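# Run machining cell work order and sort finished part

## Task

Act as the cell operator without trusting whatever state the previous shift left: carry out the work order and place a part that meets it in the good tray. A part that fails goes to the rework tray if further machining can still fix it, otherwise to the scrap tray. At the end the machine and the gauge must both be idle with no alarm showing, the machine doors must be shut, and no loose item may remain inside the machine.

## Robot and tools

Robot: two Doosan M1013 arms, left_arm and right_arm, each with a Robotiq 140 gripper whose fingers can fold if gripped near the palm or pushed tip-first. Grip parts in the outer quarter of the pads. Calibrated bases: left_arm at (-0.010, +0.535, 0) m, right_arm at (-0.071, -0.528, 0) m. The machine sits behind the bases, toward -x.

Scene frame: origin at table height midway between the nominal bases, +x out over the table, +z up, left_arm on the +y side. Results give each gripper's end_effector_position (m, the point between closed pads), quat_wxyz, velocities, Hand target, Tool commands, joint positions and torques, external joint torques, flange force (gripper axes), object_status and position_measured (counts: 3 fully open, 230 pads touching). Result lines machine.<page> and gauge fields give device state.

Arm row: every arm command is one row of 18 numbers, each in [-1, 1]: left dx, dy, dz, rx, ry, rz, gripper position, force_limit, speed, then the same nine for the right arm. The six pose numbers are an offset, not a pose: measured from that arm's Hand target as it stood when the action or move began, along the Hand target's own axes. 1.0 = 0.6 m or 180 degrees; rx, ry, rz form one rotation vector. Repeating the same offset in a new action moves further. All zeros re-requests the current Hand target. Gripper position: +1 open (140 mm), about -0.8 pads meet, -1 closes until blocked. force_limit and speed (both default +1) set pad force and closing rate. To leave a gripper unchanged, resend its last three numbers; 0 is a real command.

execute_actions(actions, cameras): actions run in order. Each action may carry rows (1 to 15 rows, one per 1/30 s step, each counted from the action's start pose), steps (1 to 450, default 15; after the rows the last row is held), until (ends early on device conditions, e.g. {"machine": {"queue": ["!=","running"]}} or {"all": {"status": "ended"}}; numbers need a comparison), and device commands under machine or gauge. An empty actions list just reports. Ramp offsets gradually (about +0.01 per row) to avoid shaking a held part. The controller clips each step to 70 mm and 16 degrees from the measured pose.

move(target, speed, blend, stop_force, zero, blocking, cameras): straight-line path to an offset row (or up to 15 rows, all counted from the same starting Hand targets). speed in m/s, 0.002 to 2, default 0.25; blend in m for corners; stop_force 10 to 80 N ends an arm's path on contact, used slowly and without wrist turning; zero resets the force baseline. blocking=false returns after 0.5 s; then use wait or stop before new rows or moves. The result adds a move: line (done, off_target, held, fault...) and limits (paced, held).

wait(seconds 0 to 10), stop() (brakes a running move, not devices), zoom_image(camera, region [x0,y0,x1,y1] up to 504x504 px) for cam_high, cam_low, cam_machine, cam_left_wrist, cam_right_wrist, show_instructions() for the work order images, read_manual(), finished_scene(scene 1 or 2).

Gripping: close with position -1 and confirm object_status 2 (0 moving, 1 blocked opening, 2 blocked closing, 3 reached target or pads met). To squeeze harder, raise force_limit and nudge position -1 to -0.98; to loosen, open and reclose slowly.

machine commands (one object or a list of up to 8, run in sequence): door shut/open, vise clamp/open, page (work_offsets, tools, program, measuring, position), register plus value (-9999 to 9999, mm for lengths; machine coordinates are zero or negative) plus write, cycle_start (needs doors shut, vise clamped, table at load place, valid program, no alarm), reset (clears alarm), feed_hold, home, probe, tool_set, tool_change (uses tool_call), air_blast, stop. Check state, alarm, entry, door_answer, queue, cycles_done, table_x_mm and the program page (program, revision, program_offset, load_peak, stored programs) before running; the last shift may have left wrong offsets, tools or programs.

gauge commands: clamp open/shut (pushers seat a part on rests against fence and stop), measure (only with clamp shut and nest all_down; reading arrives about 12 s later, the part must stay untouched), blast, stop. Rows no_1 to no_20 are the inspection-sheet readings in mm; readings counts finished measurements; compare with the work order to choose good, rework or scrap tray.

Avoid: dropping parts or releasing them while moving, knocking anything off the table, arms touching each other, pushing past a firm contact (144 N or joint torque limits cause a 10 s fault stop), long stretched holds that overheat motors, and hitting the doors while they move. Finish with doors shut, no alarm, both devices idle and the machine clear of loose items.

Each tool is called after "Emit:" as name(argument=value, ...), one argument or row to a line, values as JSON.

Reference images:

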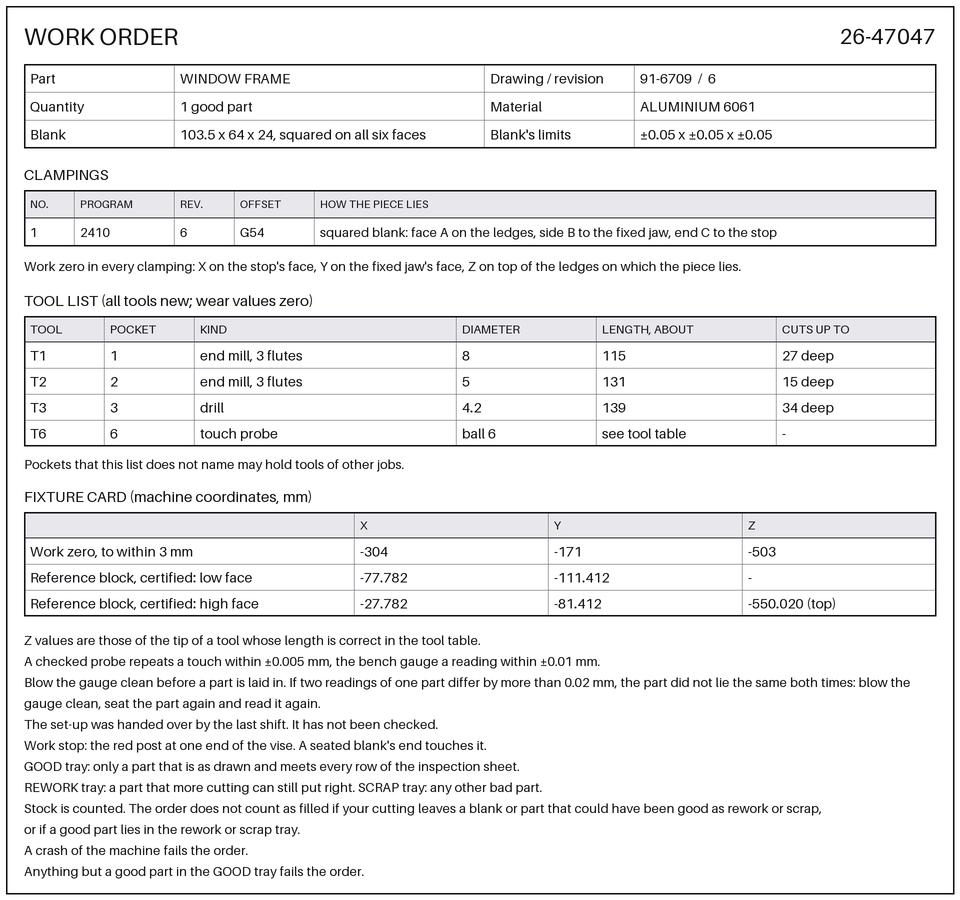

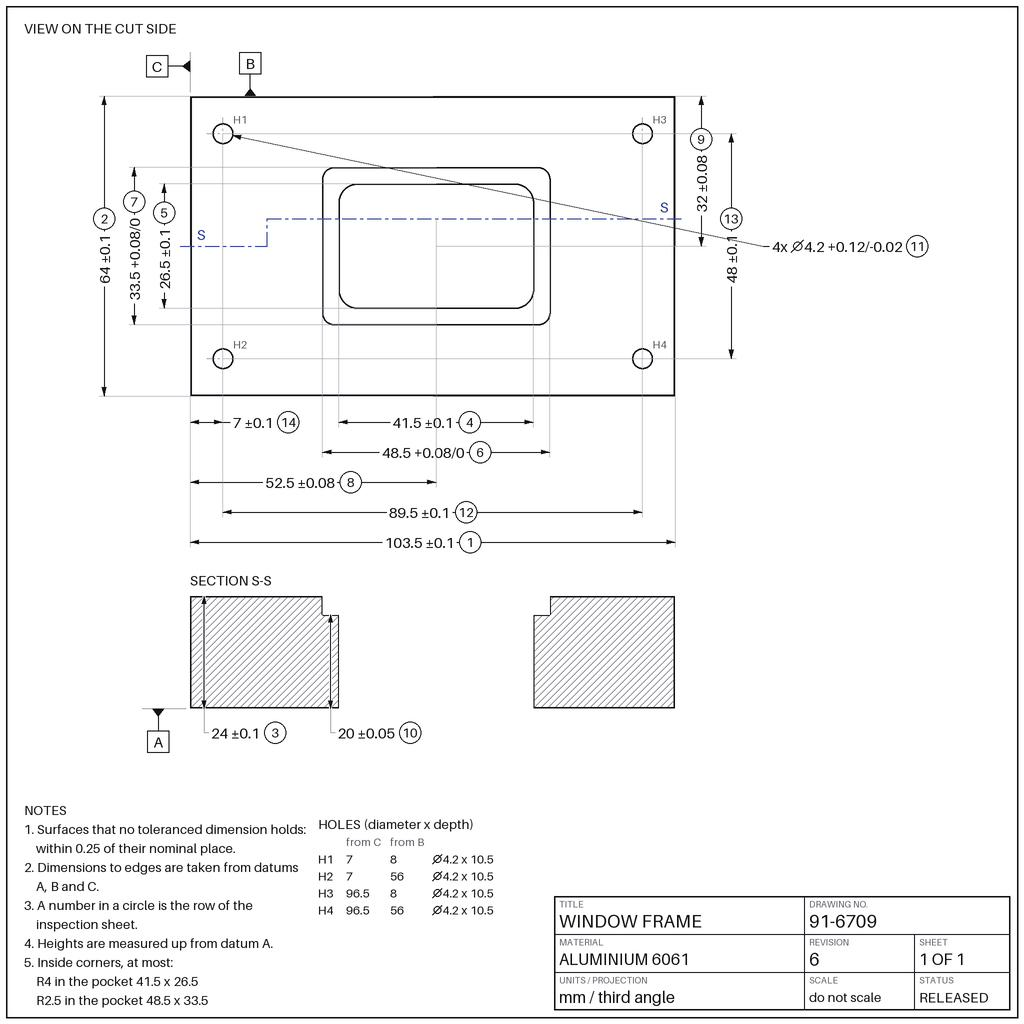

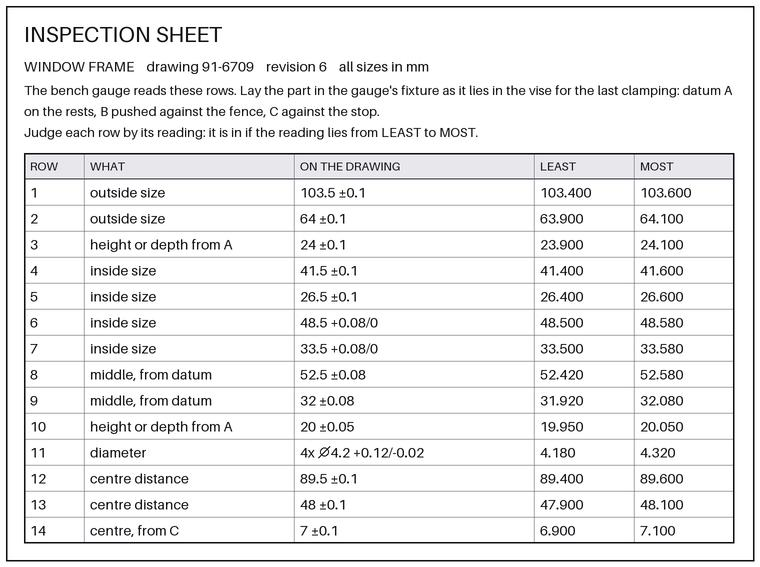

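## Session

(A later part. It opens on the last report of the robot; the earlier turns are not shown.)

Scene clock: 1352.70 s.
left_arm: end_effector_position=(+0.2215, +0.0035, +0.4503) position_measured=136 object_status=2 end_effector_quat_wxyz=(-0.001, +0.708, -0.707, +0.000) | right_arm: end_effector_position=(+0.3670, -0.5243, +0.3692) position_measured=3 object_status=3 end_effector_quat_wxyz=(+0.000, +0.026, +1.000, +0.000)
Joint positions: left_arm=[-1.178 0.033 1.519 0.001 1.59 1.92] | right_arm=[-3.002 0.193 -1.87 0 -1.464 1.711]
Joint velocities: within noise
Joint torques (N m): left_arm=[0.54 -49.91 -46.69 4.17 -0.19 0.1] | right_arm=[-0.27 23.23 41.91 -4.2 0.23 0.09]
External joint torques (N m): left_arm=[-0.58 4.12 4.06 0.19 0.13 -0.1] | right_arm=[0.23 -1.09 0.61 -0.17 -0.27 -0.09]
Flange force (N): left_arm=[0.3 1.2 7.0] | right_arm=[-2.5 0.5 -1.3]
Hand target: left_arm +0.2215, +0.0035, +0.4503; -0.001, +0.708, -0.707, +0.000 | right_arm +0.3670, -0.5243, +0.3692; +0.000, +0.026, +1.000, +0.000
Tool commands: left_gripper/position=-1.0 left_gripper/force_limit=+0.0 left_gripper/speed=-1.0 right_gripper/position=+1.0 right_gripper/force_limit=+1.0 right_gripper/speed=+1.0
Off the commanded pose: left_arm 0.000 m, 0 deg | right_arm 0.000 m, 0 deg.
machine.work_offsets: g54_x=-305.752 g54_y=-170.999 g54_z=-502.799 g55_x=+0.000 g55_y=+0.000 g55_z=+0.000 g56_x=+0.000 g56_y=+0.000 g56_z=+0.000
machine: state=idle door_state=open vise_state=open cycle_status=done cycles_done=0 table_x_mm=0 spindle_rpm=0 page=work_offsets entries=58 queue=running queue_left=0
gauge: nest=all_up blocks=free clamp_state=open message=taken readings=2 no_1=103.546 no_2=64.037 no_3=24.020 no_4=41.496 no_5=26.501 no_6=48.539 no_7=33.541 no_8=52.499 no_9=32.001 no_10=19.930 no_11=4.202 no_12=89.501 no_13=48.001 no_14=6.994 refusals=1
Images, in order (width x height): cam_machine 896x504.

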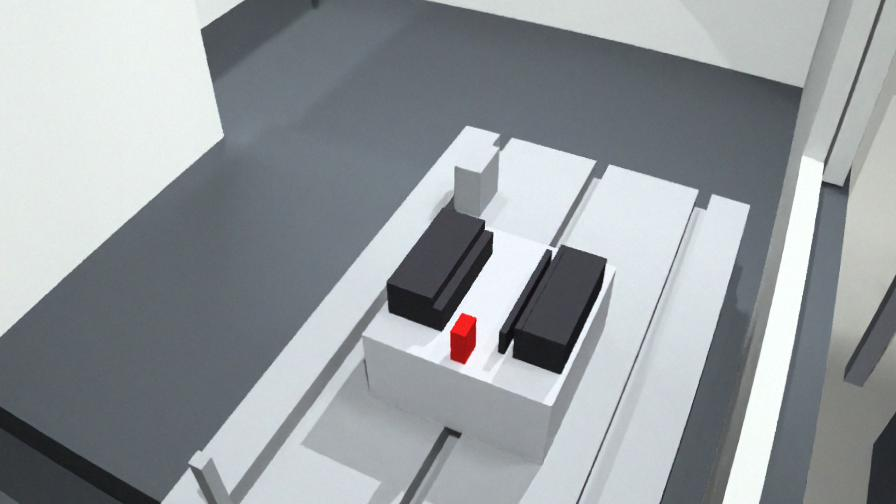

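Emit:
move(
  target=[
    [-0.0942,0.2525,0,0,0,0,-1,0,-1,0,0,0,0,0,0,1,1,1],
    [-0.1275,0.7025,0,0,0,0,-1,0,-1,0,0,0,0,0,0,1,1,1],
  ],
  speed=0.2,
  blend=[0.05,0],
  cameras=[],
)

Emit:
move(
  target=[
    [0.1833,0.4167,0.05,0,0,0,-1,0,-1,0,0,0,0,0,0,1,1,1],
    [0.2667,0.5833,0.25,0,0,0,-1,0,-1,0,0,0,0,0,0,1,1,1],
    [0.2567,0.9283,0.28,0,0,0,-1,0,-1,0,0,0,0,0,0,1,1,1],
  ],
  speed=[0.2,0.2,0.12],
  blend=[0.05,0.03,0],
  cameras=["cam_machine","cam_left_wrist"],
)

Scene clock: 1384.87 s.
left_arm: end_effector_position=(-0.2001, +0.0794, +0.4499) position_measured=136 object_status=2 end_effector_quat_wxyz=(-0.001, +0.708, -0.707, +0.000) | right_arm: end_effector_position=(+0.3670, -0.5243, +0.3692) position_measured=3 object_status=3 end_effector_quat_wxyz=(+0.000, +0.026, +1.000, +0.000)
Joint positions: left_arm=[-1.994 -0.107 1.653 0.001 1.596 1.105] | right_arm=[-3.002 0.193 -1.87 0 -1.464 1.711]
Joint velocities: within noise
Joint torques (N m): left_arm=[1.72 -34.72 -46.6 4.3 -0.19 0.13] | right_arm=[-0.17 23.39 42.1 -4.2 0.2 0.08]
External joint torques (N m): left_arm=[-1.6 3.07 3.86 0.11 0.14 -0.13] | right_arm=[0.25 -1.48 0.34 -0.15 -0.24 -0.08]
Flange force (N): left_arm=[-2.1 2.9 6.7] | right_arm=[-2.8 0.6 -0.7]
Hand target: left_arm -0.2001, +0.0794, +0.4499; -0.001, +0.708, -0.707, +0.000 | right_arm +0.3670, -0.5243, +0.3692; +0.000, +0.026, +1.000, +0.000
Off the commanded pose: left_arm 0.000 m, 0 deg | right_arm 0.000 m, 0 deg.
machine.work_offsets: g54_x=-305.752 g54_y=-170.999 g54_z=-502.799 g55_x=+0.000 g55_y=+0.000 g55_z=+0.000 g56_x=+0.000 g56_y=+0.000 g56_z=+0.000
machine: state=idle door_state=open vise_state=open cycle_status=done cycles_done=0 table_x_mm=0 spindle_rpm=0 page=work_offsets entries=58 queue=done queue_left=0
gauge: nest=all_up blocks=free clamp_state=open message=taken readings=2 no_1=103.546 no_2=64.037 no_3=24.020 no_4=41.496 no_5=26.501 no_6=48.539 no_7=33.541 no_8=52.499 no_9=32.001 no_10=19.930 no_11=4.202 no_12=89.501 no_13=48.001 no_14=6.994 refusals=1
move: done
No camera images: "cameras" was empty.

Scene clock: 1389.17 s.
left_arm: end_effector_position=(-0.7567, -0.0751, +0.2811) position_measured=136 object_status=2 end_effector_quat_wxyz=(-0.001, +0.708, -0.707, +0.000) | right_arm: end_effector_position=(+0.3670, -0.5243, +0.3692) position_measured=3 object_status=3 end_effector_quat_wxyz=(+0.000, +0.026, +1.000, +0.000)
Joint positions: left_arm=[-2.45 0.712 0.874 0 1.557 0.648] | right_arm=[-3.002 0.193 -1.87 0 -1.464 1.711]
Joint velocities: within noise
Joint torques (N m): left_arm=[1.47 -117.28 -47.11 4.33 -0.16 0.09] | right_arm=[-0.25 23.33 42.04 -4.2 0.23 0.1]
External joint torques (N m): left_arm=[-0.95 5.97 4.56 0.09 0.13 -0.09] | right_arm=[0.16 -1.17 0.55 -0.19 -0.27 -0.1]
Flange force (N): left_arm=[-3.2 -2.3 7.9] | right_arm=[-2.6 0.3 -1.2]
Hand target: left_arm -0.7567, -0.0751, +0.2811; -0.001, +0.708, -0.707, +0.000 | right_arm +0.3670, -0.5243, +0.3692; +0.000, +0.026, +1.000, +0.000
Off the commanded pose: left_arm 0.000 m, 0 deg | right_arm 0.000 m, 0 deg.
machine.work_offsets: g54_x=-305.752 g54_y=-170.999 g54_z=-502.799 g55_x=+0.000 g55_y=+0.000 g55_z=+0.000 g56_x=+0.000 g56_y=+0.000 g56_z=+0.000
machine: state=idle door_state=open vise_state=open cycle_status=done cycles_done=0 table_x_mm=0 spindle_rpm=0 page=work_offsets entries=58 queue=done queue_left=0
gauge: nest=all_up blocks=free clamp_state=open message=taken readings=2 no_1=103.546 no_2=64.037 no_3=24.020 no_4=41.496 no_5=26.501 no_6=48.539 no_7=33.541 no_8=52.499 no_9=32.001 no_10=19.930 no_11=4.202 no_12=89.501 no_13=48.001 no_14=6.994 refusals=1
move: done
camera_calibration:
cam_left_wrist: T_world_to_cam=[[-0.998323, -0.0363579, 0.0450577, -0.769304], [-0.0267967, 0.980022, 0.197076, 0.0218529], [-0.0513228, 0.195538, -0.979352, 0.391046], [0, 0, 0, 1]] pos_world=[-0.747358, -0.125851, 0.413328]
Images, in order (width x height): cam_machine 896x504, cam_left_wrist 896x504.

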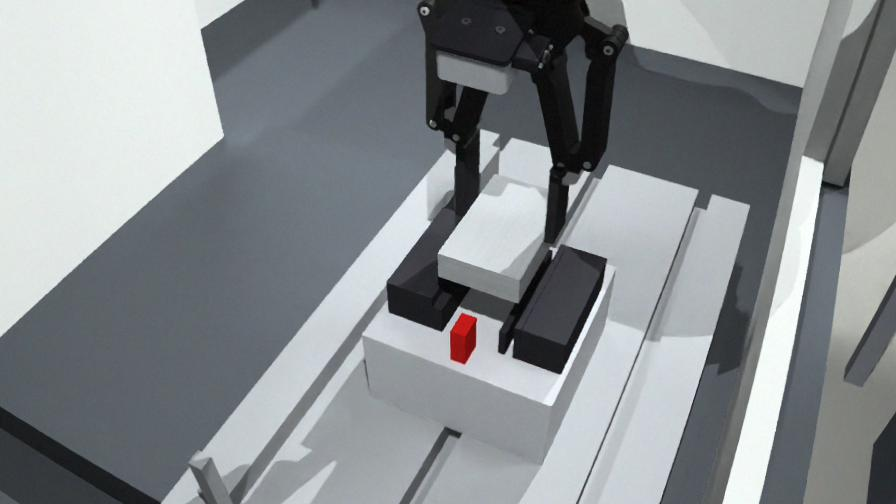

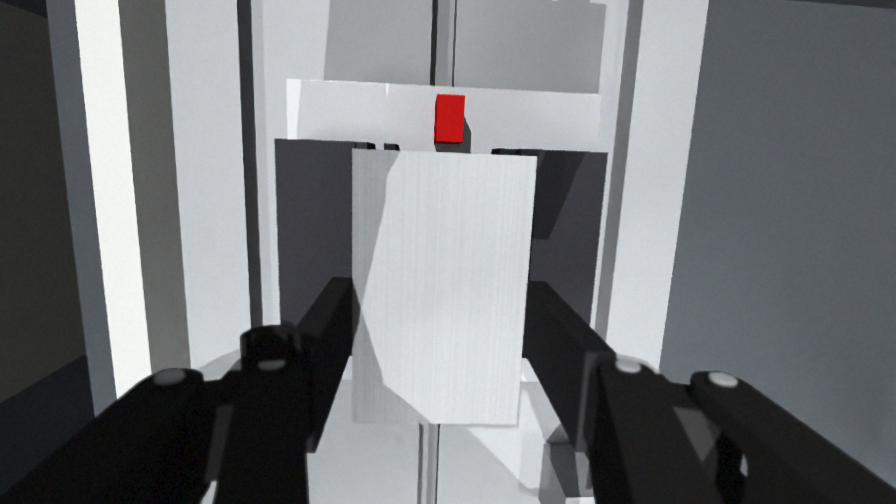

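Emit:
zoom_image(
  camera="cam_left_wrist",
  region=[260, 60, 620, 260],
)

Emit:
zoom_image(
  camera="cam_machine",
  region=[360, 160, 640, 400],
)

Scaled by 1.400 from the camera's 896x504 image, which has a finer 1280x720 frame.

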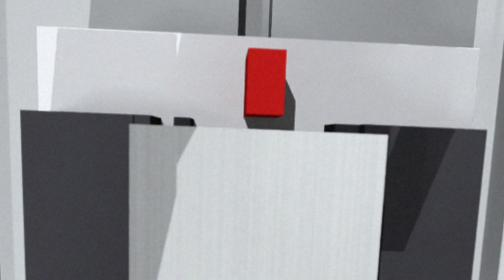

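Scaled by 1.800 from the camera's 896x504 image, which has a finer 1280x720 frame.

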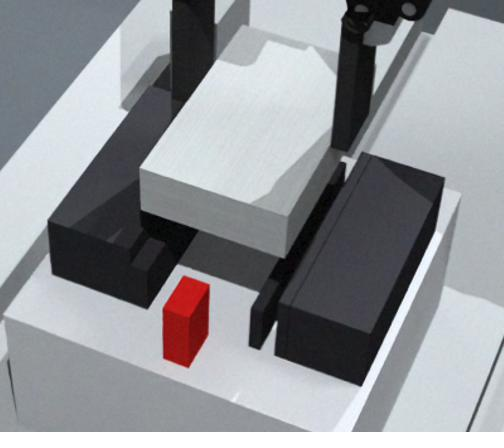

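Emit:
move(
  target=[
    [0,0.0025,0.02,0,0,0,-1,0,-1,0,0,0,0,0,0,1,1,1],
    [0,0.0025,0.075,0,0,0,-1,0,-1,0,0,0,0,0,0,1,1,1],
  ],
  speed=[0.03,0.012],
  stop_force=10,
  cameras=["cam_machine","cam_left_wrist"],
)

Scene clock: 1429.20 s.
left_arm: end_effector_position=(-0.7582, -0.0751, +0.2483) position_measured=136 object_status=2 end_effector_quat_wxyz=(-0.001, +0.708, -0.707, +0.000) | right_arm: end_effector_position=(+0.3670, -0.5243, +0.3692) position_measured=3 object_status=3 end_effector_quat_wxyz=(+0.000, +0.026, +1.000, +0.000)
Joint positions: left_arm=[-2.451 0.717 0.924 0 1.502 0.647] | right_arm=[-3.002 0.193 -1.87 0 -1.464 1.711]
Joint velocities: within noise
Joint torques (N m): left_arm=[0.22 -90.19 -33.48 3.98 -2.56 0.12] | right_arm=[-0.28 23.17 42.05 -4.2 0.25 0.06]
External joint torques (N m): left_arm=[-0.07 -21.95 -9.22 0.44 2.53 -0.12] | right_arm=[0.33 -1.09 0.41 -0.16 -0.3 -0.06]
Flange force (N): left_arm=[-5.5 -6.4 -21.6] | right_arm=[-2.2 0.8 -1.0]
Hand target: left_arm -0.7581, -0.0751, +0.2483; -0.001, +0.708, -0.707, +0.000 (not the last commanded pose) | right_arm +0.3670, -0.5243, +0.3692; +0.000, +0.026, +1.000, +0.000
Off the commanded pose: left_arm 0.012 m, 0 deg | right_arm 0.000 m, 0 deg.
machine.work_offsets: g54_x=-305.752 g54_y=-170.999 g54_z=-502.799 g55_x=+0.000 g55_y=+0.000 g55_z=+0.000 g56_x=+0.000 g56_y=+0.000 g56_z=+0.000
machine: state=idle door_state=open vise_state=open cycle_status=done cycles_done=0 table_x_mm=0 spindle_rpm=0 page=work_offsets entries=58 queue=done queue_left=0
gauge: nest=all_up blocks=free clamp_state=open message=taken readings=2 no_1=103.546 no_2=64.037 no_3=24.020 no_4=41.496 no_5=26.501 no_6=48.539 no_7=33.541 no_8=52.499 no_9=32.001 no_10=19.930 no_11=4.202 no_12=89.501 no_13=48.001 no_14=6.994 refusals=1
move: contact (left_arm); path passed 1 of 2 targets
camera_calibration:
cam_left_wrist: T_world_to_cam=[[-0.998323, -0.0363505, 0.0450631, -0.769329], [-0.0267935, 0.980041, 0.196979, 0.0282992], [-0.051324, 0.195442, -0.979371, 0.358938], [0, 0, 0, 1]] pos_world=[-0.748858, -0.125851, 0.380627]
Images, in order (width x height): cam_machine 896x504, cam_left_wrist 896x504.

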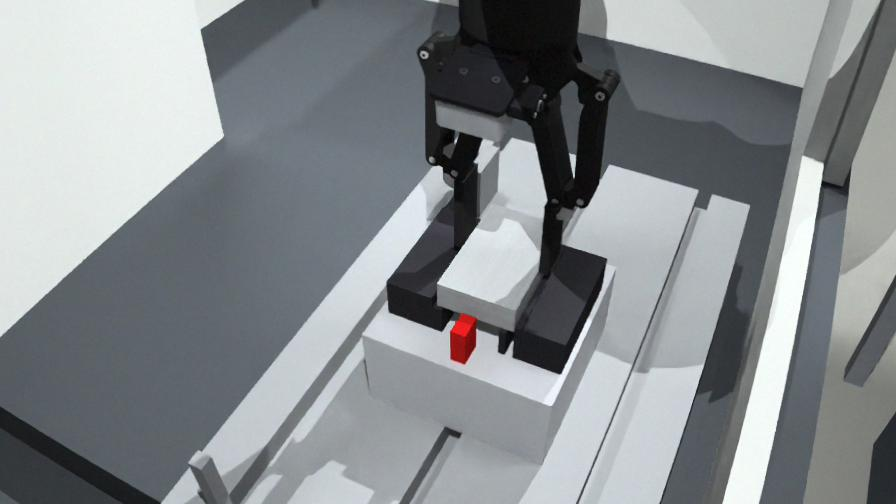

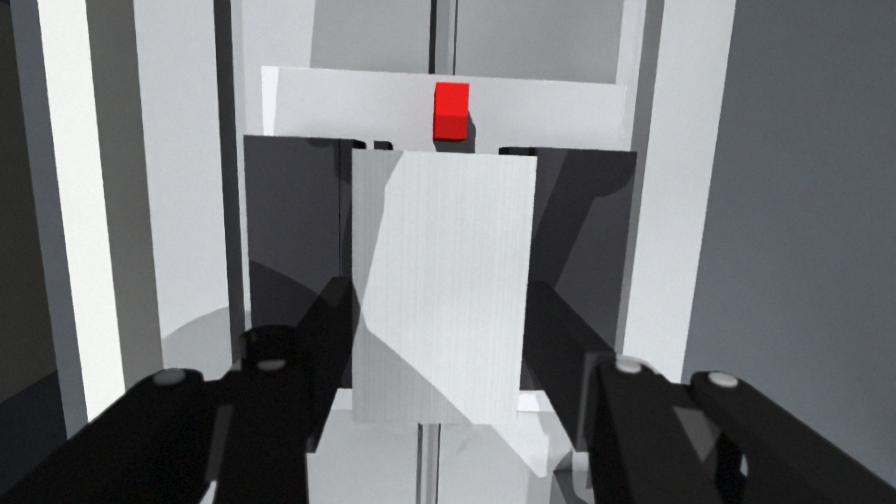

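Emit:
zoom_image(
  camera="cam_machine",
  region=[360, 180, 640, 400],
)

Scaled by 1.800 from the camera's 896x504 image, which has a finer 1280x720 frame.

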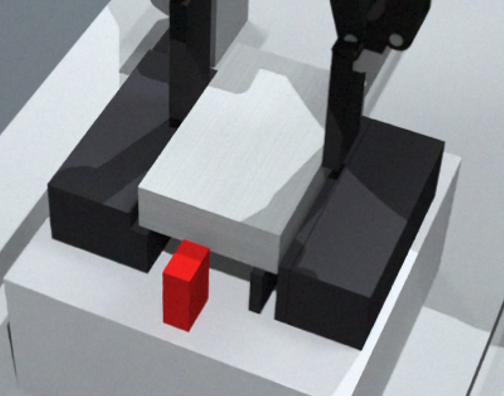

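Emit:
move(
  target=[0,0,-0.0008,0,0,0,-1,0,-1,0,0,0,0,0,0,1,1,1],
  speed=0.02,
  cameras=[],
)

Emit:
move(
  target=[0.018,0,0,0,0,0,-1,0,-1,0,0,0,0,0,0,1,1,1],
  speed=0.01,
  stop_force=10,
  cameras=["cam_machine","cam_left_wrist"],
)

Scene clock: 1462.70 s.
left_arm: end_effector_position=(-0.7581, -0.0751, +0.2487) position_measured=136 object_status=2 end_effector_quat_wxyz=(-0.001, +0.708, -0.707, +0.000) | right_arm: end_effector_position=(+0.3670, -0.5243, +0.3692) position_measured=3 object_status=3 end_effector_quat_wxyz=(+0.000, +0.026, +1.000, +0.000)
Joint positions: left_arm=[-2.451 0.717 0.923 0 1.503 0.647] | right_arm=[-3.002 0.193 -1.87 0 -1.464 1.711]
Joint velocities: within noise
Joint torques (N m): left_arm=[0.48 -111.7 -44.08 4.09 -0.97 0.04] | right_arm=[-0.59 23.31 42.03 -4.23 0.24 0.06]
External joint torques (N m): left_arm=[-0.24 0.38 1.7 0.29 0.94 -0.04] | right_arm=[0.65 -1.29 0.45 -0.12 -0.28 -0.06]
Flange force (N): left_arm=[-2.6 -2.8 1.1] | right_arm=[-2.5 1.5 -1.0]
Hand target: left_arm -0.7582, -0.0751, +0.2488; -0.001, +0.708, -0.707, +0.000 | right_arm +0.3670, -0.5243, +0.3692; +0.000, +0.026, +1.000, +0.000
Off the commanded pose: left_arm 0.000 m, 0 deg | right_arm 0.000 m, 0 deg.
machine.work_offsets: g54_x=-305.752 g54_y=-170.999 g54_z=-502.799 g55_x=+0.000 g55_y=+0.000 g55_z=+0.000 g56_x=+0.000 g56_y=+0.000 g56_z=+0.000
machine: state=idle door_state=open vise_state=open cycle_status=done cycles_done=0 table_x_mm=0 spindle_rpm=0 page=work_offsets entries=58 queue=done queue_left=0
gauge: nest=all_up blocks=free clamp_state=open message=taken readings=2 no_1=103.546 no_2=64.037 no_3=24.020 no_4=41.496 no_5=26.501 no_6=48.539 no_7=33.541 no_8=52.499 no_9=32.001 no_10=19.930 no_11=4.202 no_12=89.501 no_13=48.001 no_14=6.994 refusals=1
move: done
No camera images: "cameras" was empty.

Scene clock: 1464.40 s.
left_arm: end_effector_position=(-0.7581, -0.0812, +0.2488) position_measured=136 object_status=2 end_effector_quat_wxyz=(-0.001, +0.708, -0.707, +0.000) | right_arm: end_effector_position=(+0.3670, -0.5243, +0.3692) position_measured=3 object_status=3 end_effector_quat_wxyz=(+0.000, +0.026, +1.000, +0.000)
Joint positions: left_arm=[-2.446 0.725 0.909 0 1.509 0.653] | right_arm=[-3.002 0.193 -1.87 0 -1.464 1.711]
Joint velocities: within noise
Joint torques (N m): left_arm=[15.08 -110.28 -47.77 9.37 -4.8 0.19] | right_arm=[-0.38 23.12 42.03 -4.2 0.24 0.07]
External joint torques (N m): left_arm=[-14.87 -2.12 5.19 -4.96 4.77 -0.19] | right_arm=[0.32 -0.98 0.44 -0.16 -0.29 -0.07]
Flange force (N): left_arm=[-22.2 -2.6 -0.2] | right_arm=[-2.0 0.7 -1.1]
Hand target: left_arm -0.7581, -0.0811, +0.2488; -0.001, +0.708, -0.707, +0.000 (not the last commanded pose) | right_arm +0.3670, -0.5243, +0.3692; +0.000, +0.026, +1.000, +0.000
Off the commanded pose: left_arm 0.005 m, 0 deg | right_arm 0.000 m, 0 deg.
machine.work_offsets: g54_x=-305.752 g54_y=-170.999 g54_z=-502.799 g55_x=+0.000 g55_y=+0.000 g55_z=+0.000 g56_x=+0.000 g56_y=+0.000 g56_z=+0.000
machine: state=idle door_state=open vise_state=open cycle_status=done cycles_done=0 table_x_mm=0 spindle_rpm=0 page=work_offsets entries=58 queue=done queue_left=0
gauge: nest=all_up blocks=free clamp_state=open message=taken readings=2 no_1=103.546 no_2=64.037 no_3=24.020 no_4=41.496 no_5=26.501 no_6=48.539 no_7=33.541 no_8=52.499 no_9=32.001 no_10=19.930 no_11=4.202 no_12=89.501 no_13=48.001 no_14=6.994 refusals=1
move: contact (left_arm)
camera_calibration:
cam_left_wrist: T_world_to_cam=[[-0.998336, -0.0362248, 0.0448773, -0.76949], [-0.0266969, 0.980007, 0.197161, 0.0340787], [-0.0511223, 0.195635, -0.979343, 0.360767], [0, 0, 0, 1]] pos_world=[-0.748857, -0.131851, 0.381129]
Images, in order (width x height): cam_machine 896x504, cam_left_wrist 896x504.

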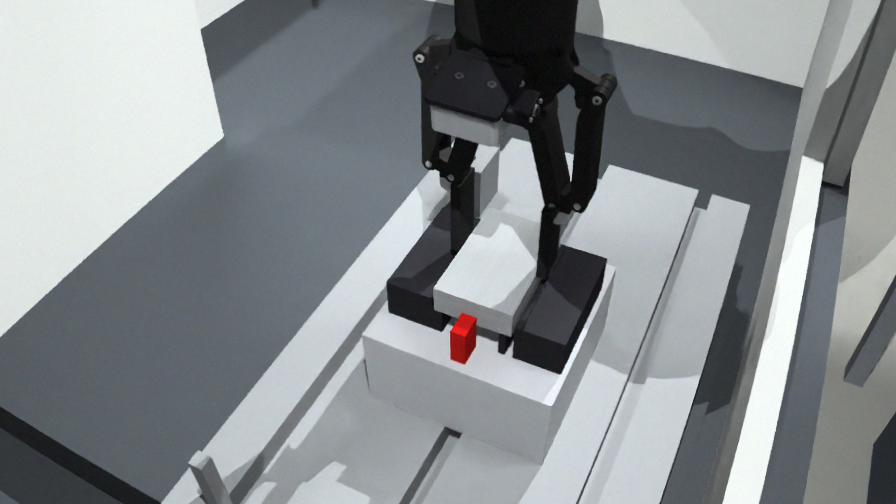

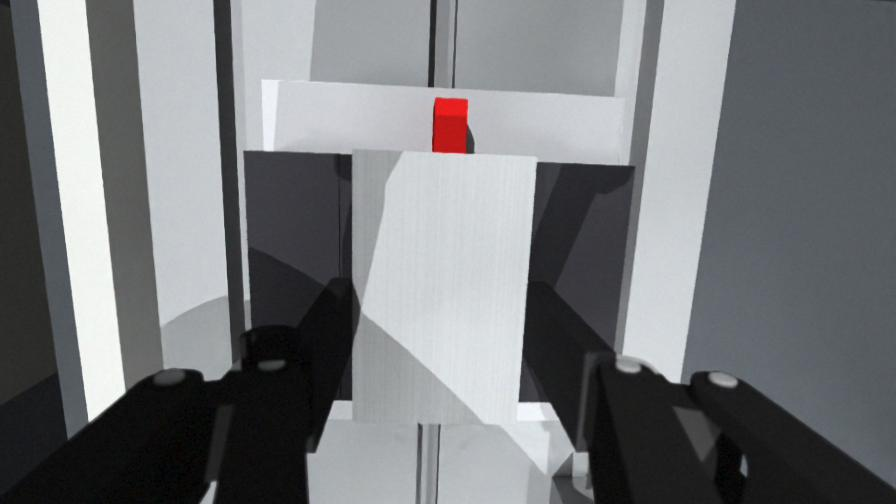

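Emit:
execute_actions(
  actions=[
    {"rows":[[0,0,0.0007,0,0,0,-1,0,-1,0,0,0,0,0,0,1,1,1]],"steps":15},
    {"rows":[[0,0,0,0,0,0,0.2,0,-1,0,0,0,0,0,0,1,1,1]],"steps":40},
    {"machine":{"vise":"clamp"},"steps":90,"until":{"machine":{"vise_state":"clamped"}}},
  ],
  cameras=["cam_machine","cam_left_wrist"],
)

Scene clock: 1481.17 s.
left_arm: end_effector_position=(-0.7581, -0.0812, +0.2484) position_measured=104 object_status=3 end_effector_quat_wxyz=(-0.001, +0.708, -0.707, +0.000) | right_arm: end_effector_position=(+0.3670, -0.5243, +0.3692) position_measured=3 object_status=3 end_effector_quat_wxyz=(+0.000, +0.026, +1.000, +0.000)
Joint positions: left_arm=[-2.446 0.725 0.91 0 1.509 0.653] | right_arm=[-3.002 0.193 -1.87 0 -1.464 1.711]
Joint velocities: within noise
Joint torques (N m): left_arm=[1.21 -114.11 -44.18 4.24 -0.12 0.11] | right_arm=[-0.47 23.38 42.1 -4.2 0.21 0.06]
External joint torques (N m): left_arm=[-0.78 1.59 1.53 0.19 0.08 -0.11] | right_arm=[0.49 -1.4 0.3 -0.16 -0.26 -0.06]
External joint torques at the end of the 1st action: left_arm=[-15.73 -16.76 -2.14 -5.29 5.7 -0.15] | right_arm=[0.38 -1.29 0.63 -0.17 -0.29 -0.05]
External joint torques at the end of the 2nd action: left_arm=[-0.83 2.03 1.38 0.19 0.07 -0.09] | right_arm=[0.47 -1.49 0.31 -0.17 -0.28 -0.06]
Flange force (N): left_arm=[-2.0 -1.0 2.5] | right_arm=[-2.5 1.2 -0.7]
Flange force at the end of the 1st action (N): left_arm=[-24.5 -4.0 -15.2] | right_arm=[-2.8 0.9 -1.3]
Flange force at the end of the 2nd action (N): left_arm=[-1.2 0.1 2.3] | right_arm=[-2.7 1.1 -0.8]
Hand target: left_arm -0.7581, -0.0811, +0.2484; -0.001, +0.708, -0.707, +0.000 | right_arm +0.3670, -0.5243, +0.3692; +0.000, +0.026, +1.000, +0.000
Off the commanded pose: left_arm 0.000 m, 0 deg | right_arm 0.000 m, 0 deg.
machine.work_offsets: g54_x=-305.752 g54_y=-170.999 g54_z=-502.799 g55_x=+0.000 g55_y=+0.000 g55_z=+0.000 g56_x=+0.000 g56_y=+0.000 g56_z=+0.000
machine: state=idle door_state=open vise_state=clamped cycle_status=done cycles_done=0 table_x_mm=0 spindle_rpm=0 page=work_offsets entries=58 queue=running queue_left=0
gauge: nest=all_up blocks=free clamp_state=open message=taken readings=2 no_1=103.546 no_2=64.037 no_3=24.020 no_4=41.496 no_5=26.501 no_6=48.539 no_7=33.541 no_8=52.499 no_9=32.001 no_10=19.930 no_11=4.202 no_12=89.501 no_13=48.001 no_14=6.994 refusals=1
camera_calibration:
cam_left_wrist: T_world_to_cam=[[-0.998333, -0.0363262, 0.044853, -0.769471], [-0.0267959, 0.979984, 0.197263, 0.0340607], [-0.051121, 0.195732, -0.979324, 0.360285], [0, 0, 0, 1]] pos_world=[-0.748857, -0.13185, 0.380629]
Images, in order (width x height): cam_machine 896x504, cam_left_wrist 896x504.

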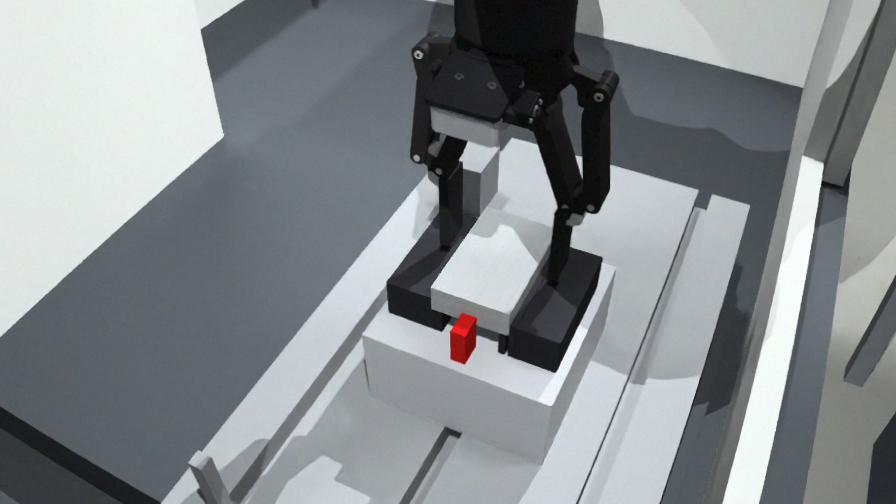

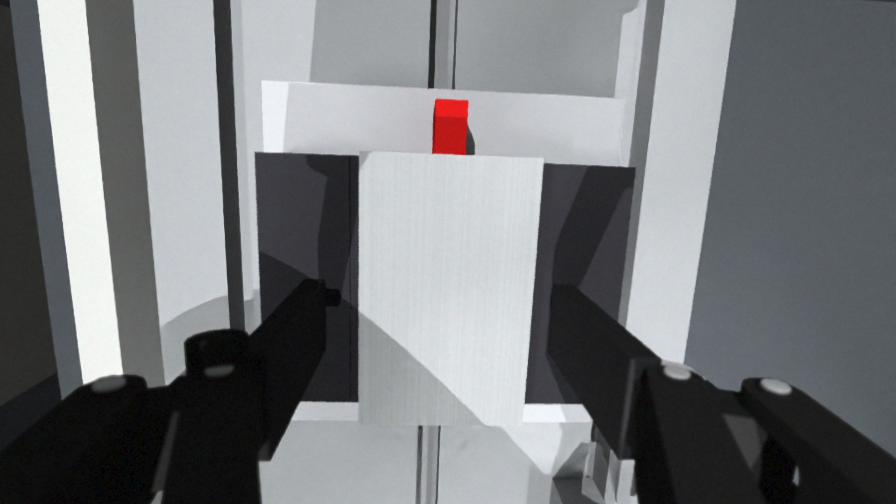

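Emit:
move(
  target=[
    [0,0,-0.06,0,0,0,0.2,0,-1,0,0,0,0,0,0,1,1,1],
    [0,-0.3469,-0.086,0,0,0,0.2,0,-1,0,0,0,0,0,0,1,1,1],
    [-0.0853,-0.5135,-0.286,0,0,0,0.2,0,-1,0,0,0,0,0,0,1,1,1],
    [-0.2687,-0.9968,-0.336,0,0,0,0.2,0,-1,0,0,0,0,0,0,1,1,1],
  ],
  speed=[0.05,0.2,0.2,0.25],
  blend=[0.005,0.03,0.05,0],
  cameras=["cam_machine","cam_high"],
)

Scene clock: 1500.60 s.
left_arm: end_effector_position=(-0.1605, +0.0805, +0.4509) position_measured=104 object_status=3 end_effector_quat_wxyz=(-0.001, +0.707, -0.707, +0.000) | right_arm: end_effector_position=(+0.3670, -0.5243, +0.3692) position_measured=3 object_status=3 end_effector_quat_wxyz=(+0.000, +0.026, +1.000, +0.000)
Joint positions: left_arm=[-1.92 -0.131 1.672 0.001 1.602 1.178] | right_arm=[-3.002 0.193 -1.87 0 -1.464 1.711]
Joint velocities: within noise
Joint torques (N m): left_arm=[0.15 -29.26 -44.28 4.04 -0.2 0.11] | right_arm=[-0.61 23.34 42.08 -4.15 0.25 0.08]
External joint torques (N m): left_arm=[-0.04 0.44 1.78 0.35 0.16 -0.11] | right_arm=[0.52 -1.14 0.44 -0.23 -0.3 -0.08]
Flange force (N): left_arm=[-1.8 -0.3 3.0] | right_arm=[-2.2 1.2 -1.1]
Hand target: left_arm -0.1605, +0.0805, +0.4510; -0.001, +0.708, -0.707, +0.000 | right_arm +0.3670, -0.5243, +0.3692; +0.000, +0.026, +1.000, +0.000
Off the commanded pose: left_arm 0.000 m, 0 deg | right_arm 0.000 m, 0 deg.
machine.work_offsets: g54_x=-305.752 g54_y=-170.999 g54_z=-502.799 g55_x=+0.000 g55_y=+0.000 g55_z=+0.000 g56_x=+0.000 g56_y=+0.000 g56_z=+0.000
machine: state=idle door_state=open vise_state=clamped cycle_status=done cycles_done=0 table_x_mm=0 spindle_rpm=0 page=work_offsets entries=58 queue=done queue_left=0
gauge: nest=all_up blocks=free clamp_state=open message=taken readings=2 no_1=103.546 no_2=64.037 no_3=24.020 no_4=41.496 no_5=26.501 no_6=48.539 no_7=33.541 no_8=52.499 no_9=32.001 no_10=19.930 no_11=4.202 no_12=89.501 no_13=48.001 no_14=6.994 refusals=1
move: done
Images, in order (width x height): cam_high 896x504, cam_machine 896x504.

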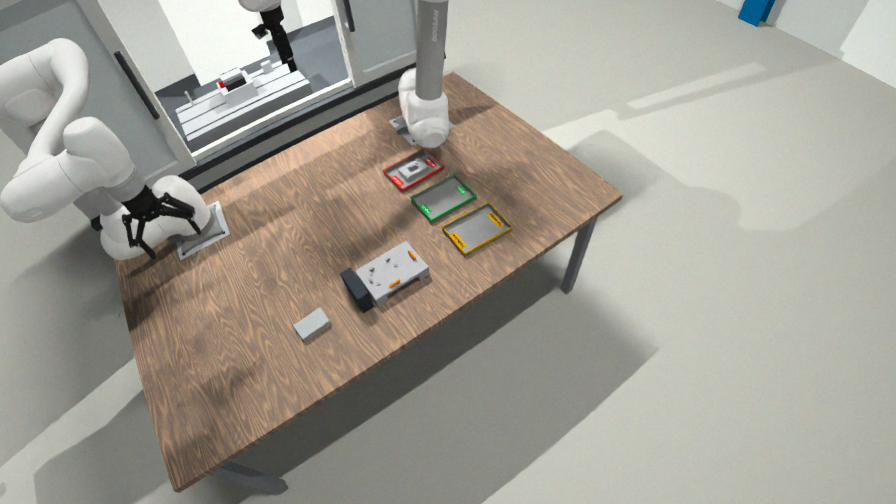

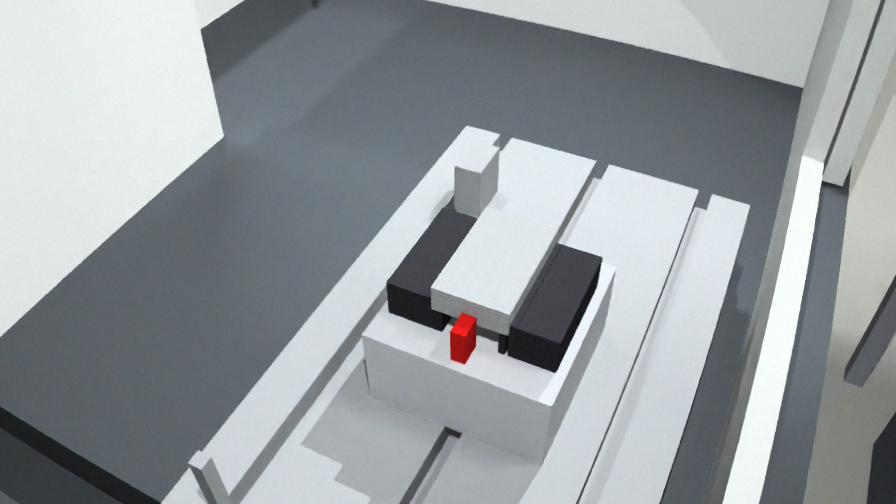

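Emit:
execute_actions(
  actions=[
    {"machine":[{"door":"shut","page":"measuring","register":"probe_x","value":-295,"write":true},{"register":"probe_y","value":-178,"write":true},{"register":"probe_z","value":-470,"write":true},{"register":"probe_move_x","value":0,"write":true},{"register":"probe_move_z","value":-15,"write":true},{"probe":true}],"steps":450,"until":{"machine":{"queue":["!=","running"]}}},
  ],
  cameras=[],
)

Emit:
execute_actions(
  actions=[
    {"machine":[{"register":"probe_x","value":-212,"write":true},{"register":"probe_y","value":-228,"write":true},{"probe":true}],"steps":450,"until":{"machine":{"queue":["!=","running"]}}},
  ],
  cameras=[],
)

Emit:
execute_actions(
  actions=[
    {"machine":[{"register":"probe_x","value":-190,"write":true},{"register":"probe_y","value":-203,"write":true},{"register":"probe_z","value":-485,"write":true},{"register":"probe_move_z","value":0,"write":true},{"register":"probe_move_x","value":-20,"write":true},{"probe":true}],"steps":450,"until":{"machine":{"queue":["!=","running"]}}},
  ],
  cameras=[],
)

Scene clock: 1536.43 s.
left_arm: end_effector_position=(-0.1605, +0.0805, +0.4510) position_measured=104 object_status=3 end_effector_quat_wxyz=(-0.001, +0.708, -0.707, +0.000) | right_arm: end_effector_position=(+0.3670, -0.5243, +0.3692) position_measured=3 object_status=3 end_effector_quat_wxyz=(+0.000, +0.026, +1.000, +0.000)
Joint positions: left_arm=[-1.92 -0.131 1.672 0.001 1.602 1.178] | right_arm=[-3.002 0.193 -1.87 0 -1.464 1.711]
Joint velocities: within noise
Joint torques (N m): left_arm=[0.95 -30.13 -44.03 4.25 -0.12 0.16] | right_arm=[-0.31 23.18 42.02 -4.22 0.21 0.08]
External joint torques (N m): left_arm=[-0.93 1.39 1.37 0.16 0.07 -0.16] | right_arm=[0.27 -1.04 0.52 -0.16 -0.26 -0.08]
Flange force (N): left_arm=[-0.6 2.2 2.3] | right_arm=[-2.3 0.6 -1.1]
Hand target: left_arm -0.1605, +0.0805, +0.4510; -0.001, +0.708, -0.707, +0.000 | right_arm +0.3670, -0.5243, +0.3692; +0.000, +0.026, +1.000, +0.000
Tool commands: left_gripper/position=+0.2 left_gripper/force_limit=+0.0 left_gripper/speed=-1.0 right_gripper/position=+1.0 right_gripper/force_limit=+1.0 right_gripper/speed=+1.0
Off the commanded pose: left_arm 0.000 m, 0 deg | right_arm 0.000 m, 0 deg.
machine.measuring: probe_x=-295.000 probe_y=-178.000 probe_z=-470.000 probe_move_x=+0.000 probe_move_y=+0.000 probe_move_z=-15.000 probe_radius=+2.990 probe_off_x=+0.000 probe_off_y=+0.000 setter_z=-520.000 probe_touched=+1 probe_found_x=-295.000 probe_found_y=-178.000 probe_found_z=-478.827 set_length=+138.583 set_diameter=+4.199
machine: state=idle door_state=shut vise_state=clamped cycle_status=done cycles_done=0 table_x_mm=0 spindle_rpm=0 page=measuring entries=64 queue=done queue_left=0
gauge: nest=all_up blocks=free clamp_state=open message=taken readings=2 no_1=103.546 no_2=64.037 no_3=24.020 no_4=41.496 no_5=26.501 no_6=48.539 no_7=33.541 no_8=52.499 no_9=32.001 no_10=19.930 no_11=4.202 no_12=89.501 no_13=48.001 no_14=6.994 refusals=1
No camera images: "cameras" was empty.

Scene clock: 1544.17 s.
left_arm: end_effector_position=(-0.1605, +0.0805, +0.4510) position_measured=104 object_status=3 end_effector_quat_wxyz=(-0.001, +0.708, -0.707, +0.000) | right_arm: end_effector_position=(+0.3670, -0.5243, +0.3692) position_measured=3 object_status=3 end_effector_quat_wxyz=(+0.000, +0.026, +1.000, +0.000)
Joint positions: left_arm=[-1.92 -0.131 1.672 0.001 1.602 1.178] | right_arm=[-3.002 0.193 -1.87 0 -1.464 1.711]
Joint velocities: within noise
Joint torques (N m): left_arm=[1.06 -30.09 -44.32 4.22 -0.21 0.09] | right_arm=[-0.6 23.37 42.08 -4.18 0.2 0.07]
External joint torques (N m): left_arm=[-0.96 0.87 1.5 0.21 0.15 -0.09] | right_arm=[0.61 -1.34 0.36 -0.18 -0.25 -0.07]
Flange force (N): left_arm=[-1.5 1.8 2.4] | right_arm=[-2.5 1.4 -0.8]
Hand target: left_arm -0.1605, +0.0805, +0.4510; -0.001, +0.708, -0.707, +0.000 | right_arm +0.3670, -0.5243, +0.3692; +0.000, +0.026, +1.000, +0.000
Tool commands: left_gripper/position=+0.2 left_gripper/force_limit=+0.0 left_gripper/speed=-1.0 right_gripper/position=+1.0 right_gripper/force_limit=+1.0 right_gripper/speed=+1.0
Off the commanded pose: left_arm 0.000 m, 0 deg | right_arm 0.000 m, 0 deg.
machine.measuring: probe_x=-212.000 probe_y=-228.000 probe_z=-470.000 probe_move_x=+0.000 probe_move_y=+0.000 probe_move_z=-15.000 probe_radius=+2.990 probe_off_x=+0.000 probe_off_y=+0.000 setter_z=-520.000 probe_touched=+1 probe_found_x=-212.000 probe_found_y=-228.000 probe_found_z=-478.823 set_length=+138.583 set_diameter=+4.199
machine: state=idle door_state=shut vise_state=clamped cycle_status=done cycles_done=0 table_x_mm=0 spindle_rpm=0 page=measuring entries=67 queue=done queue_left=0
gauge: nest=all_up blocks=free clamp_state=open message=taken readings=2 no_1=103.546 no_2=64.037 no_3=24.020 no_4=41.496 no_5=26.501 no_6=48.539 no_7=33.541 no_8=52.499 no_9=32.001 no_10=19.930 no_11=4.202 no_12=89.501 no_13=48.001 no_14=6.994 refusals=1
No camera images: "cameras" was empty.

Scene clock: 1552.67 s.
left_arm: end_effector_position=(-0.1605, +0.0805, +0.4510) position_measured=104 object_status=3 end_effector_quat_wxyz=(-0.001, +0.708, -0.707, +0.000) | right_arm: end_effector_position=(+0.3670, -0.5243, +0.3692) position_measured=3 object_status=3 end_effector_quat_wxyz=(+0.000, +0.026, +1.000, +0.000)
Joint positions: left_arm=[-1.92 -0.131 1.672 0.001 1.602 1.178] | right_arm=[-3.002 0.193 -1.87 0 -1.464 1.711]
Joint velocities: within noise
Joint torques (N m): left_arm=[0.57 -29.71 -44.17 4.24 -0.16 0.15] | right_arm=[-0.47 23.15 42.03 -4.19 0.24 0.08]
External joint torques (N m): left_arm=[-0.54 1.32 1.75 0.15 0.1 -0.15] | right_arm=[0.55 -1.11 0.53 -0.18 -0.27 -0.08]
Flange force (N): left_arm=[-0.8 1.2 3.0] | right_arm=[-2.3 1.2 -1.2]
Hand target: left_arm -0.1605, +0.0805, +0.4510; -0.001, +0.708, -0.707, +0.000 | right_arm +0.3670, -0.5243, +0.3692; +0.000, +0.026, +1.000, +0.000
Tool commands: left_gripper/position=+0.2 left_gripper/force_limit=+0.0 left_gripper/speed=-1.0 right_gripper/position=+1.0 right_gripper/force_limit=+1.0 right_gripper/speed=+1.0
Off the commanded pose: left_arm 0.000 m, 0 deg | right_arm 0.000 m, 0 deg.
machine.measuring: probe_x=-190.000 probe_y=-203.000 probe_z=-485.000 probe_move_x=-20.000 probe_move_y=+0.000 probe_move_z=+0.000 probe_radius=+2.990 probe_off_x=+0.000 probe_off_y=+0.000 setter_z=-520.000 probe_touched=+1 probe_found_x=-202.287 probe_found_y=-203.000 probe_found_z=-485.000 set_length=+138.583 set_diameter=+4.199
machine: state=idle door_state=shut vise_state=clamped cycle_status=done cycles_done=0 table_x_mm=0 spindle_rpm=0 page=measuring entries=73 queue=done queue_left=0
gauge: nest=all_up blocks=free clamp_state=open message=taken readings=2 no_1=103.546 no_2=64.037 no_3=24.020 no_4=41.496 no_5=26.501 no_6=48.539 no_7=33.541 no_8=52.499 no_9=32.001 no_10=19.930 no_11=4.202 no_12=89.501 no_13=48.001 no_14=6.994 refusals=1
No camera images: "cameras" was empty.

Emit:
execute_actions(
  actions=[
    {"machine":[{"register":"probe_x","value":-220,"write":true},{"register":"probe_y","value":-246,"write":true},{"register":"probe_z","value":-484,"write":true},{"register":"probe_move_x","value":0,"write":true},{"register":"probe_move_y","value":15,"write":true},{"probe":true}],"steps":450,"until":{"machine":{"queue":["!=","running"]}}},
  ],
  cameras=[],
)

Scene clock: 1570.67 s.
left_arm: end_effector_position=(-0.1605, +0.0805, +0.4510) position_measured=104 object_status=3 end_effector_quat_wxyz=(-0.001, +0.708, -0.707, +0.000) | right_arm: end_effector_position=(+0.3670, -0.5243, +0.3692) position_measured=3 object_status=3 end_effector_quat_wxyz=(+0.000, +0.026, +1.000, +0.000)
Joint positions: left_arm=[-1.92 -0.131 1.672 0.001 1.602 1.178] | right_arm=[-3.002 0.193 -1.87 0 -1.464 1.711]
Joint velocities: within noise
Joint torques (N m): left_arm=[0.91 -30.43 -44.18 4.25 -0.16 0.13] | right_arm=[-0.27 23.35 42.05 -4.2 0.21 0.05]
External joint torques (N m): left_arm=[-0.89 1.5 1.41 0.16 0.1 -0.13] | right_arm=[0.28 -1.24 0.47 -0.18 -0.26 -0.05]
Flange force (N): left_arm=[-0.4 2.1 2.3] | right_arm=[-2.5 0.7 -1.0]
Hand target: left_arm -0.1605, +0.0805, +0.4510; -0.001, +0.708, -0.707, +0.000 | right_arm +0.3670, -0.5243, +0.3692; +0.000, +0.026, +1.000, +0.000
Tool commands: left_gripper/position=+0.2 left_gripper/force_limit=+0.0 left_gripper/speed=-1.0 right_gripper/position=+1.0 right_gripper/force_limit=+1.0 right_gripper/speed=+1.0
Off the commanded pose: left_arm 0.000 m, 0 deg | right_arm 0.000 m, 0 deg.
machine.measuring: probe_x=-220.000 probe_y=-246.000 probe_z=-484.000 probe_move_x=+0.000 probe_move_y=+15.000 probe_move_z=+0.000 probe_radius=+2.990 probe_off_x=+0.000 probe_off_y=+0.000 setter_z=-520.000 probe_touched=+1 probe_found_x=-220.000 probe_found_y=-235.035 probe_found_z=-484.000 set_length=+138.583 set_diameter=+4.199
machine: state=idle door_state=shut vise_state=clamped cycle_status=done cycles_done=0 table_x_mm=0 spindle_rpm=0 page=measuring entries=79 queue=done queue_left=0
gauge: nest=all_up blocks=free clamp_state=open message=taken readings=2 no_1=103.546 no_2=64.037 no_3=24.020 no_4=41.496 no_5=26.501 no_6=48.539 no_7=33.541 no_8=52.499 no_9=32.001 no_10=19.930 no_11=4.202 no_12=89.501 no_13=48.001 no_14=6.994 refusals=1
No camera images: "cameras" was empty.

Emit:
execute_actions(
  actions=[
    {"machine":{"page":"tools"},"steps":2},
  ],
  cameras=[],
)

Emit:
execute_actions(
  actions=[
    {"machine":{"page":"program"},"steps":2},
  ],
  cameras=[],
)

Scene clock: 1579.80 s.
left_arm: end_effector_position=(-0.1605, +0.0805, +0.4510) position_measured=104 object_status=3 end_effector_quat_wxyz=(-0.001, +0.708, -0.707, +0.000) | right_arm: end_effector_position=(+0.3670, -0.5243, +0.3692) position_measured=3 object_status=3 end_effector_quat_wxyz=(+0.000, +0.026, +1.000, +0.000)
Joint positions: left_arm=[-1.92 -0.131 1.672 0.001 1.602 1.178] | right_arm=[-3.002 0.193 -1.87 0 -1.464 1.711]
Joint velocities: within noise
Joint torques (N m): left_arm=[0.81 -30.17 -44.15 4.23 -0.17 0.13] | right_arm=[-0.6 23.28 41.97 -4.18 0.26 0.08]
External joint torques (N m): left_arm=[-0.79 1.4 1.51 0.17 0.12 -0.13] | right_arm=[0.59 -1.3 0.49 -0.19 -0.31 -0.07]
Flange force (N): left_arm=[-0.6 1.8 2.5] | right_arm=[-2.5 1.3 -1.1]
Hand target: left_arm -0.1605, +0.0805, +0.4510; -0.001, +0.708, -0.707, +0.000 | right_arm +0.3670, -0.5243, +0.3692; +0.000, +0.026, +1.000, +0.000
Tool commands: left_gripper/position=+0.2 left_gripper/force_limit=+0.0 left_gripper/speed=-1.0 right_gripper/position=+1.0 right_gripper/force_limit=+1.0 right_gripper/speed=+1.0
Off the commanded pose: left_arm 0.000 m, 0 deg | right_arm 0.000 m, 0 deg.
machine.tools: t1_length=+115.021 t1_length_wear=+0.000 t1_diameter=+7.997 t1_diameter_wear=+0.000 t1_pocket=+1.000 t2_length=+130.662 t2_length_wear=+0.000 t2_diameter=+4.992 t2_diameter_wear=+0.000 t2_pocket=+2.000 t3_length=+138.584 t3_length_wear=+0.000 t3_diameter=+4.199 t3_diameter_wear=+0.000 t3_pocket=+3.000 t4_length=+106.619 t4_length_wear=+0.000 t4_diameter=+5.996 t4_diameter_wear=+0.000 t4_pocket=+4.000 t5_length=+121.414 t5_length_wear=+0.000 t5_diameter=+5.992 t5_diameter_wear=+0.000 t5_pocket=+5.000 t6_length=+160.953 t6_length_wear=+0.000 t6_diameter=+6.000 t6_diameter_wear=+0.000 t6_pocket=+6.000
machine: state=idle door_state=shut vise_state=clamped cycle_status=done cycles_done=0 table_x_mm=0 spindle_rpm=0 page=tools entries=79 queue=done queue_left=0
gauge: nest=all_up blocks=free clamp_state=open message=taken readings=2 no_1=103.546 no_2=64.037 no_3=24.020 no_4=41.496 no_5=26.501 no_6=48.539 no_7=33.541 no_8=52.499 no_9=32.001 no_10=19.930 no_11=4.202 no_12=89.501 no_13=48.001 no_14=6.994 refusals=1
No camera images: "cameras" was empty.

Scene clock: 1580.07 s.
left_arm: end_effector_position=(-0.1605, +0.0805, +0.4510) position_measured=104 object_status=3 end_effector_quat_wxyz=(-0.001, +0.708, -0.707, +0.000) | right_arm: end_effector_position=(+0.3670, -0.5243, +0.3692) position_measured=3 object_status=3 end_effector_quat_wxyz=(+0.000, +0.026, +1.000, +0.000)
Joint positions: left_arm=[-1.92 -0.131 1.672 0.001 1.602 1.178] | right_arm=[-3.002 0.193 -1.87 0 -1.464 1.711]
Joint velocities: within noise
Joint torques (N m): left_arm=[0.72 -30.15 -44.12 4.21 -0.13 0.1] | right_arm=[-0.33 23.43 42.05 -4.21 0.26 0.08]
External joint torques (N m): left_arm=[-0.64 1.16 1.39 0.2 0.08 -0.1] | right_arm=[0.33 -1.33 0.42 -0.16 -0.32 -0.08]
Flange force (N): left_arm=[-0.7 1.4 2.3] | right_arm=[-2.6 0.7 -1.0]
Hand target: left_arm -0.1605, +0.0805, +0.4510; -0.001, +0.708, -0.707, +0.000 | right_arm +0.3670, -0.5243, +0.3692; +0.000, +0.026, +1.000, +0.000
Tool commands: left_gripper/position=+0.2 left_gripper/force_limit=+0.0 left_gripper/speed=-1.0 right_gripper/position=+1.0 right_gripper/force_limit=+1.0 right_gripper/speed=+1.0
Off the commanded pose: left_arm 0.000 m, 0 deg | right_arm 0.000 m, 0 deg.
machine.program: program=+2410 tool_call=+6 tool_in_spindle=+6 program_revision=+6 program_offset=+54 load_peak=+0 stored1_number=+2410 stored1_revision=+6 stored2_number=+6635 stored2_revision=+4 stored3_number=+7607 stored3_revision=+2 stored4_number=+0 stored4_revision=+0 cycles=+1
machine: state=idle door_state=shut vise_state=clamped cycle_status=done cycles_done=0 table_x_mm=0 spindle_rpm=0 page=program entries=79 queue=done queue_left=0
gauge: nest=all_up blocks=free clamp_state=open message=taken readings=2 no_1=103.546 no_2=64.037 no_3=24.020 no_4=41.496 no_5=26.501 no_6=48.539 no_7=33.541 no_8=52.499 no_9=32.001 no_10=19.930 no_11=4.202 no_12=89.501 no_13=48.001 no_14=6.994 refusals=1
No camera images: "cameras" was empty.


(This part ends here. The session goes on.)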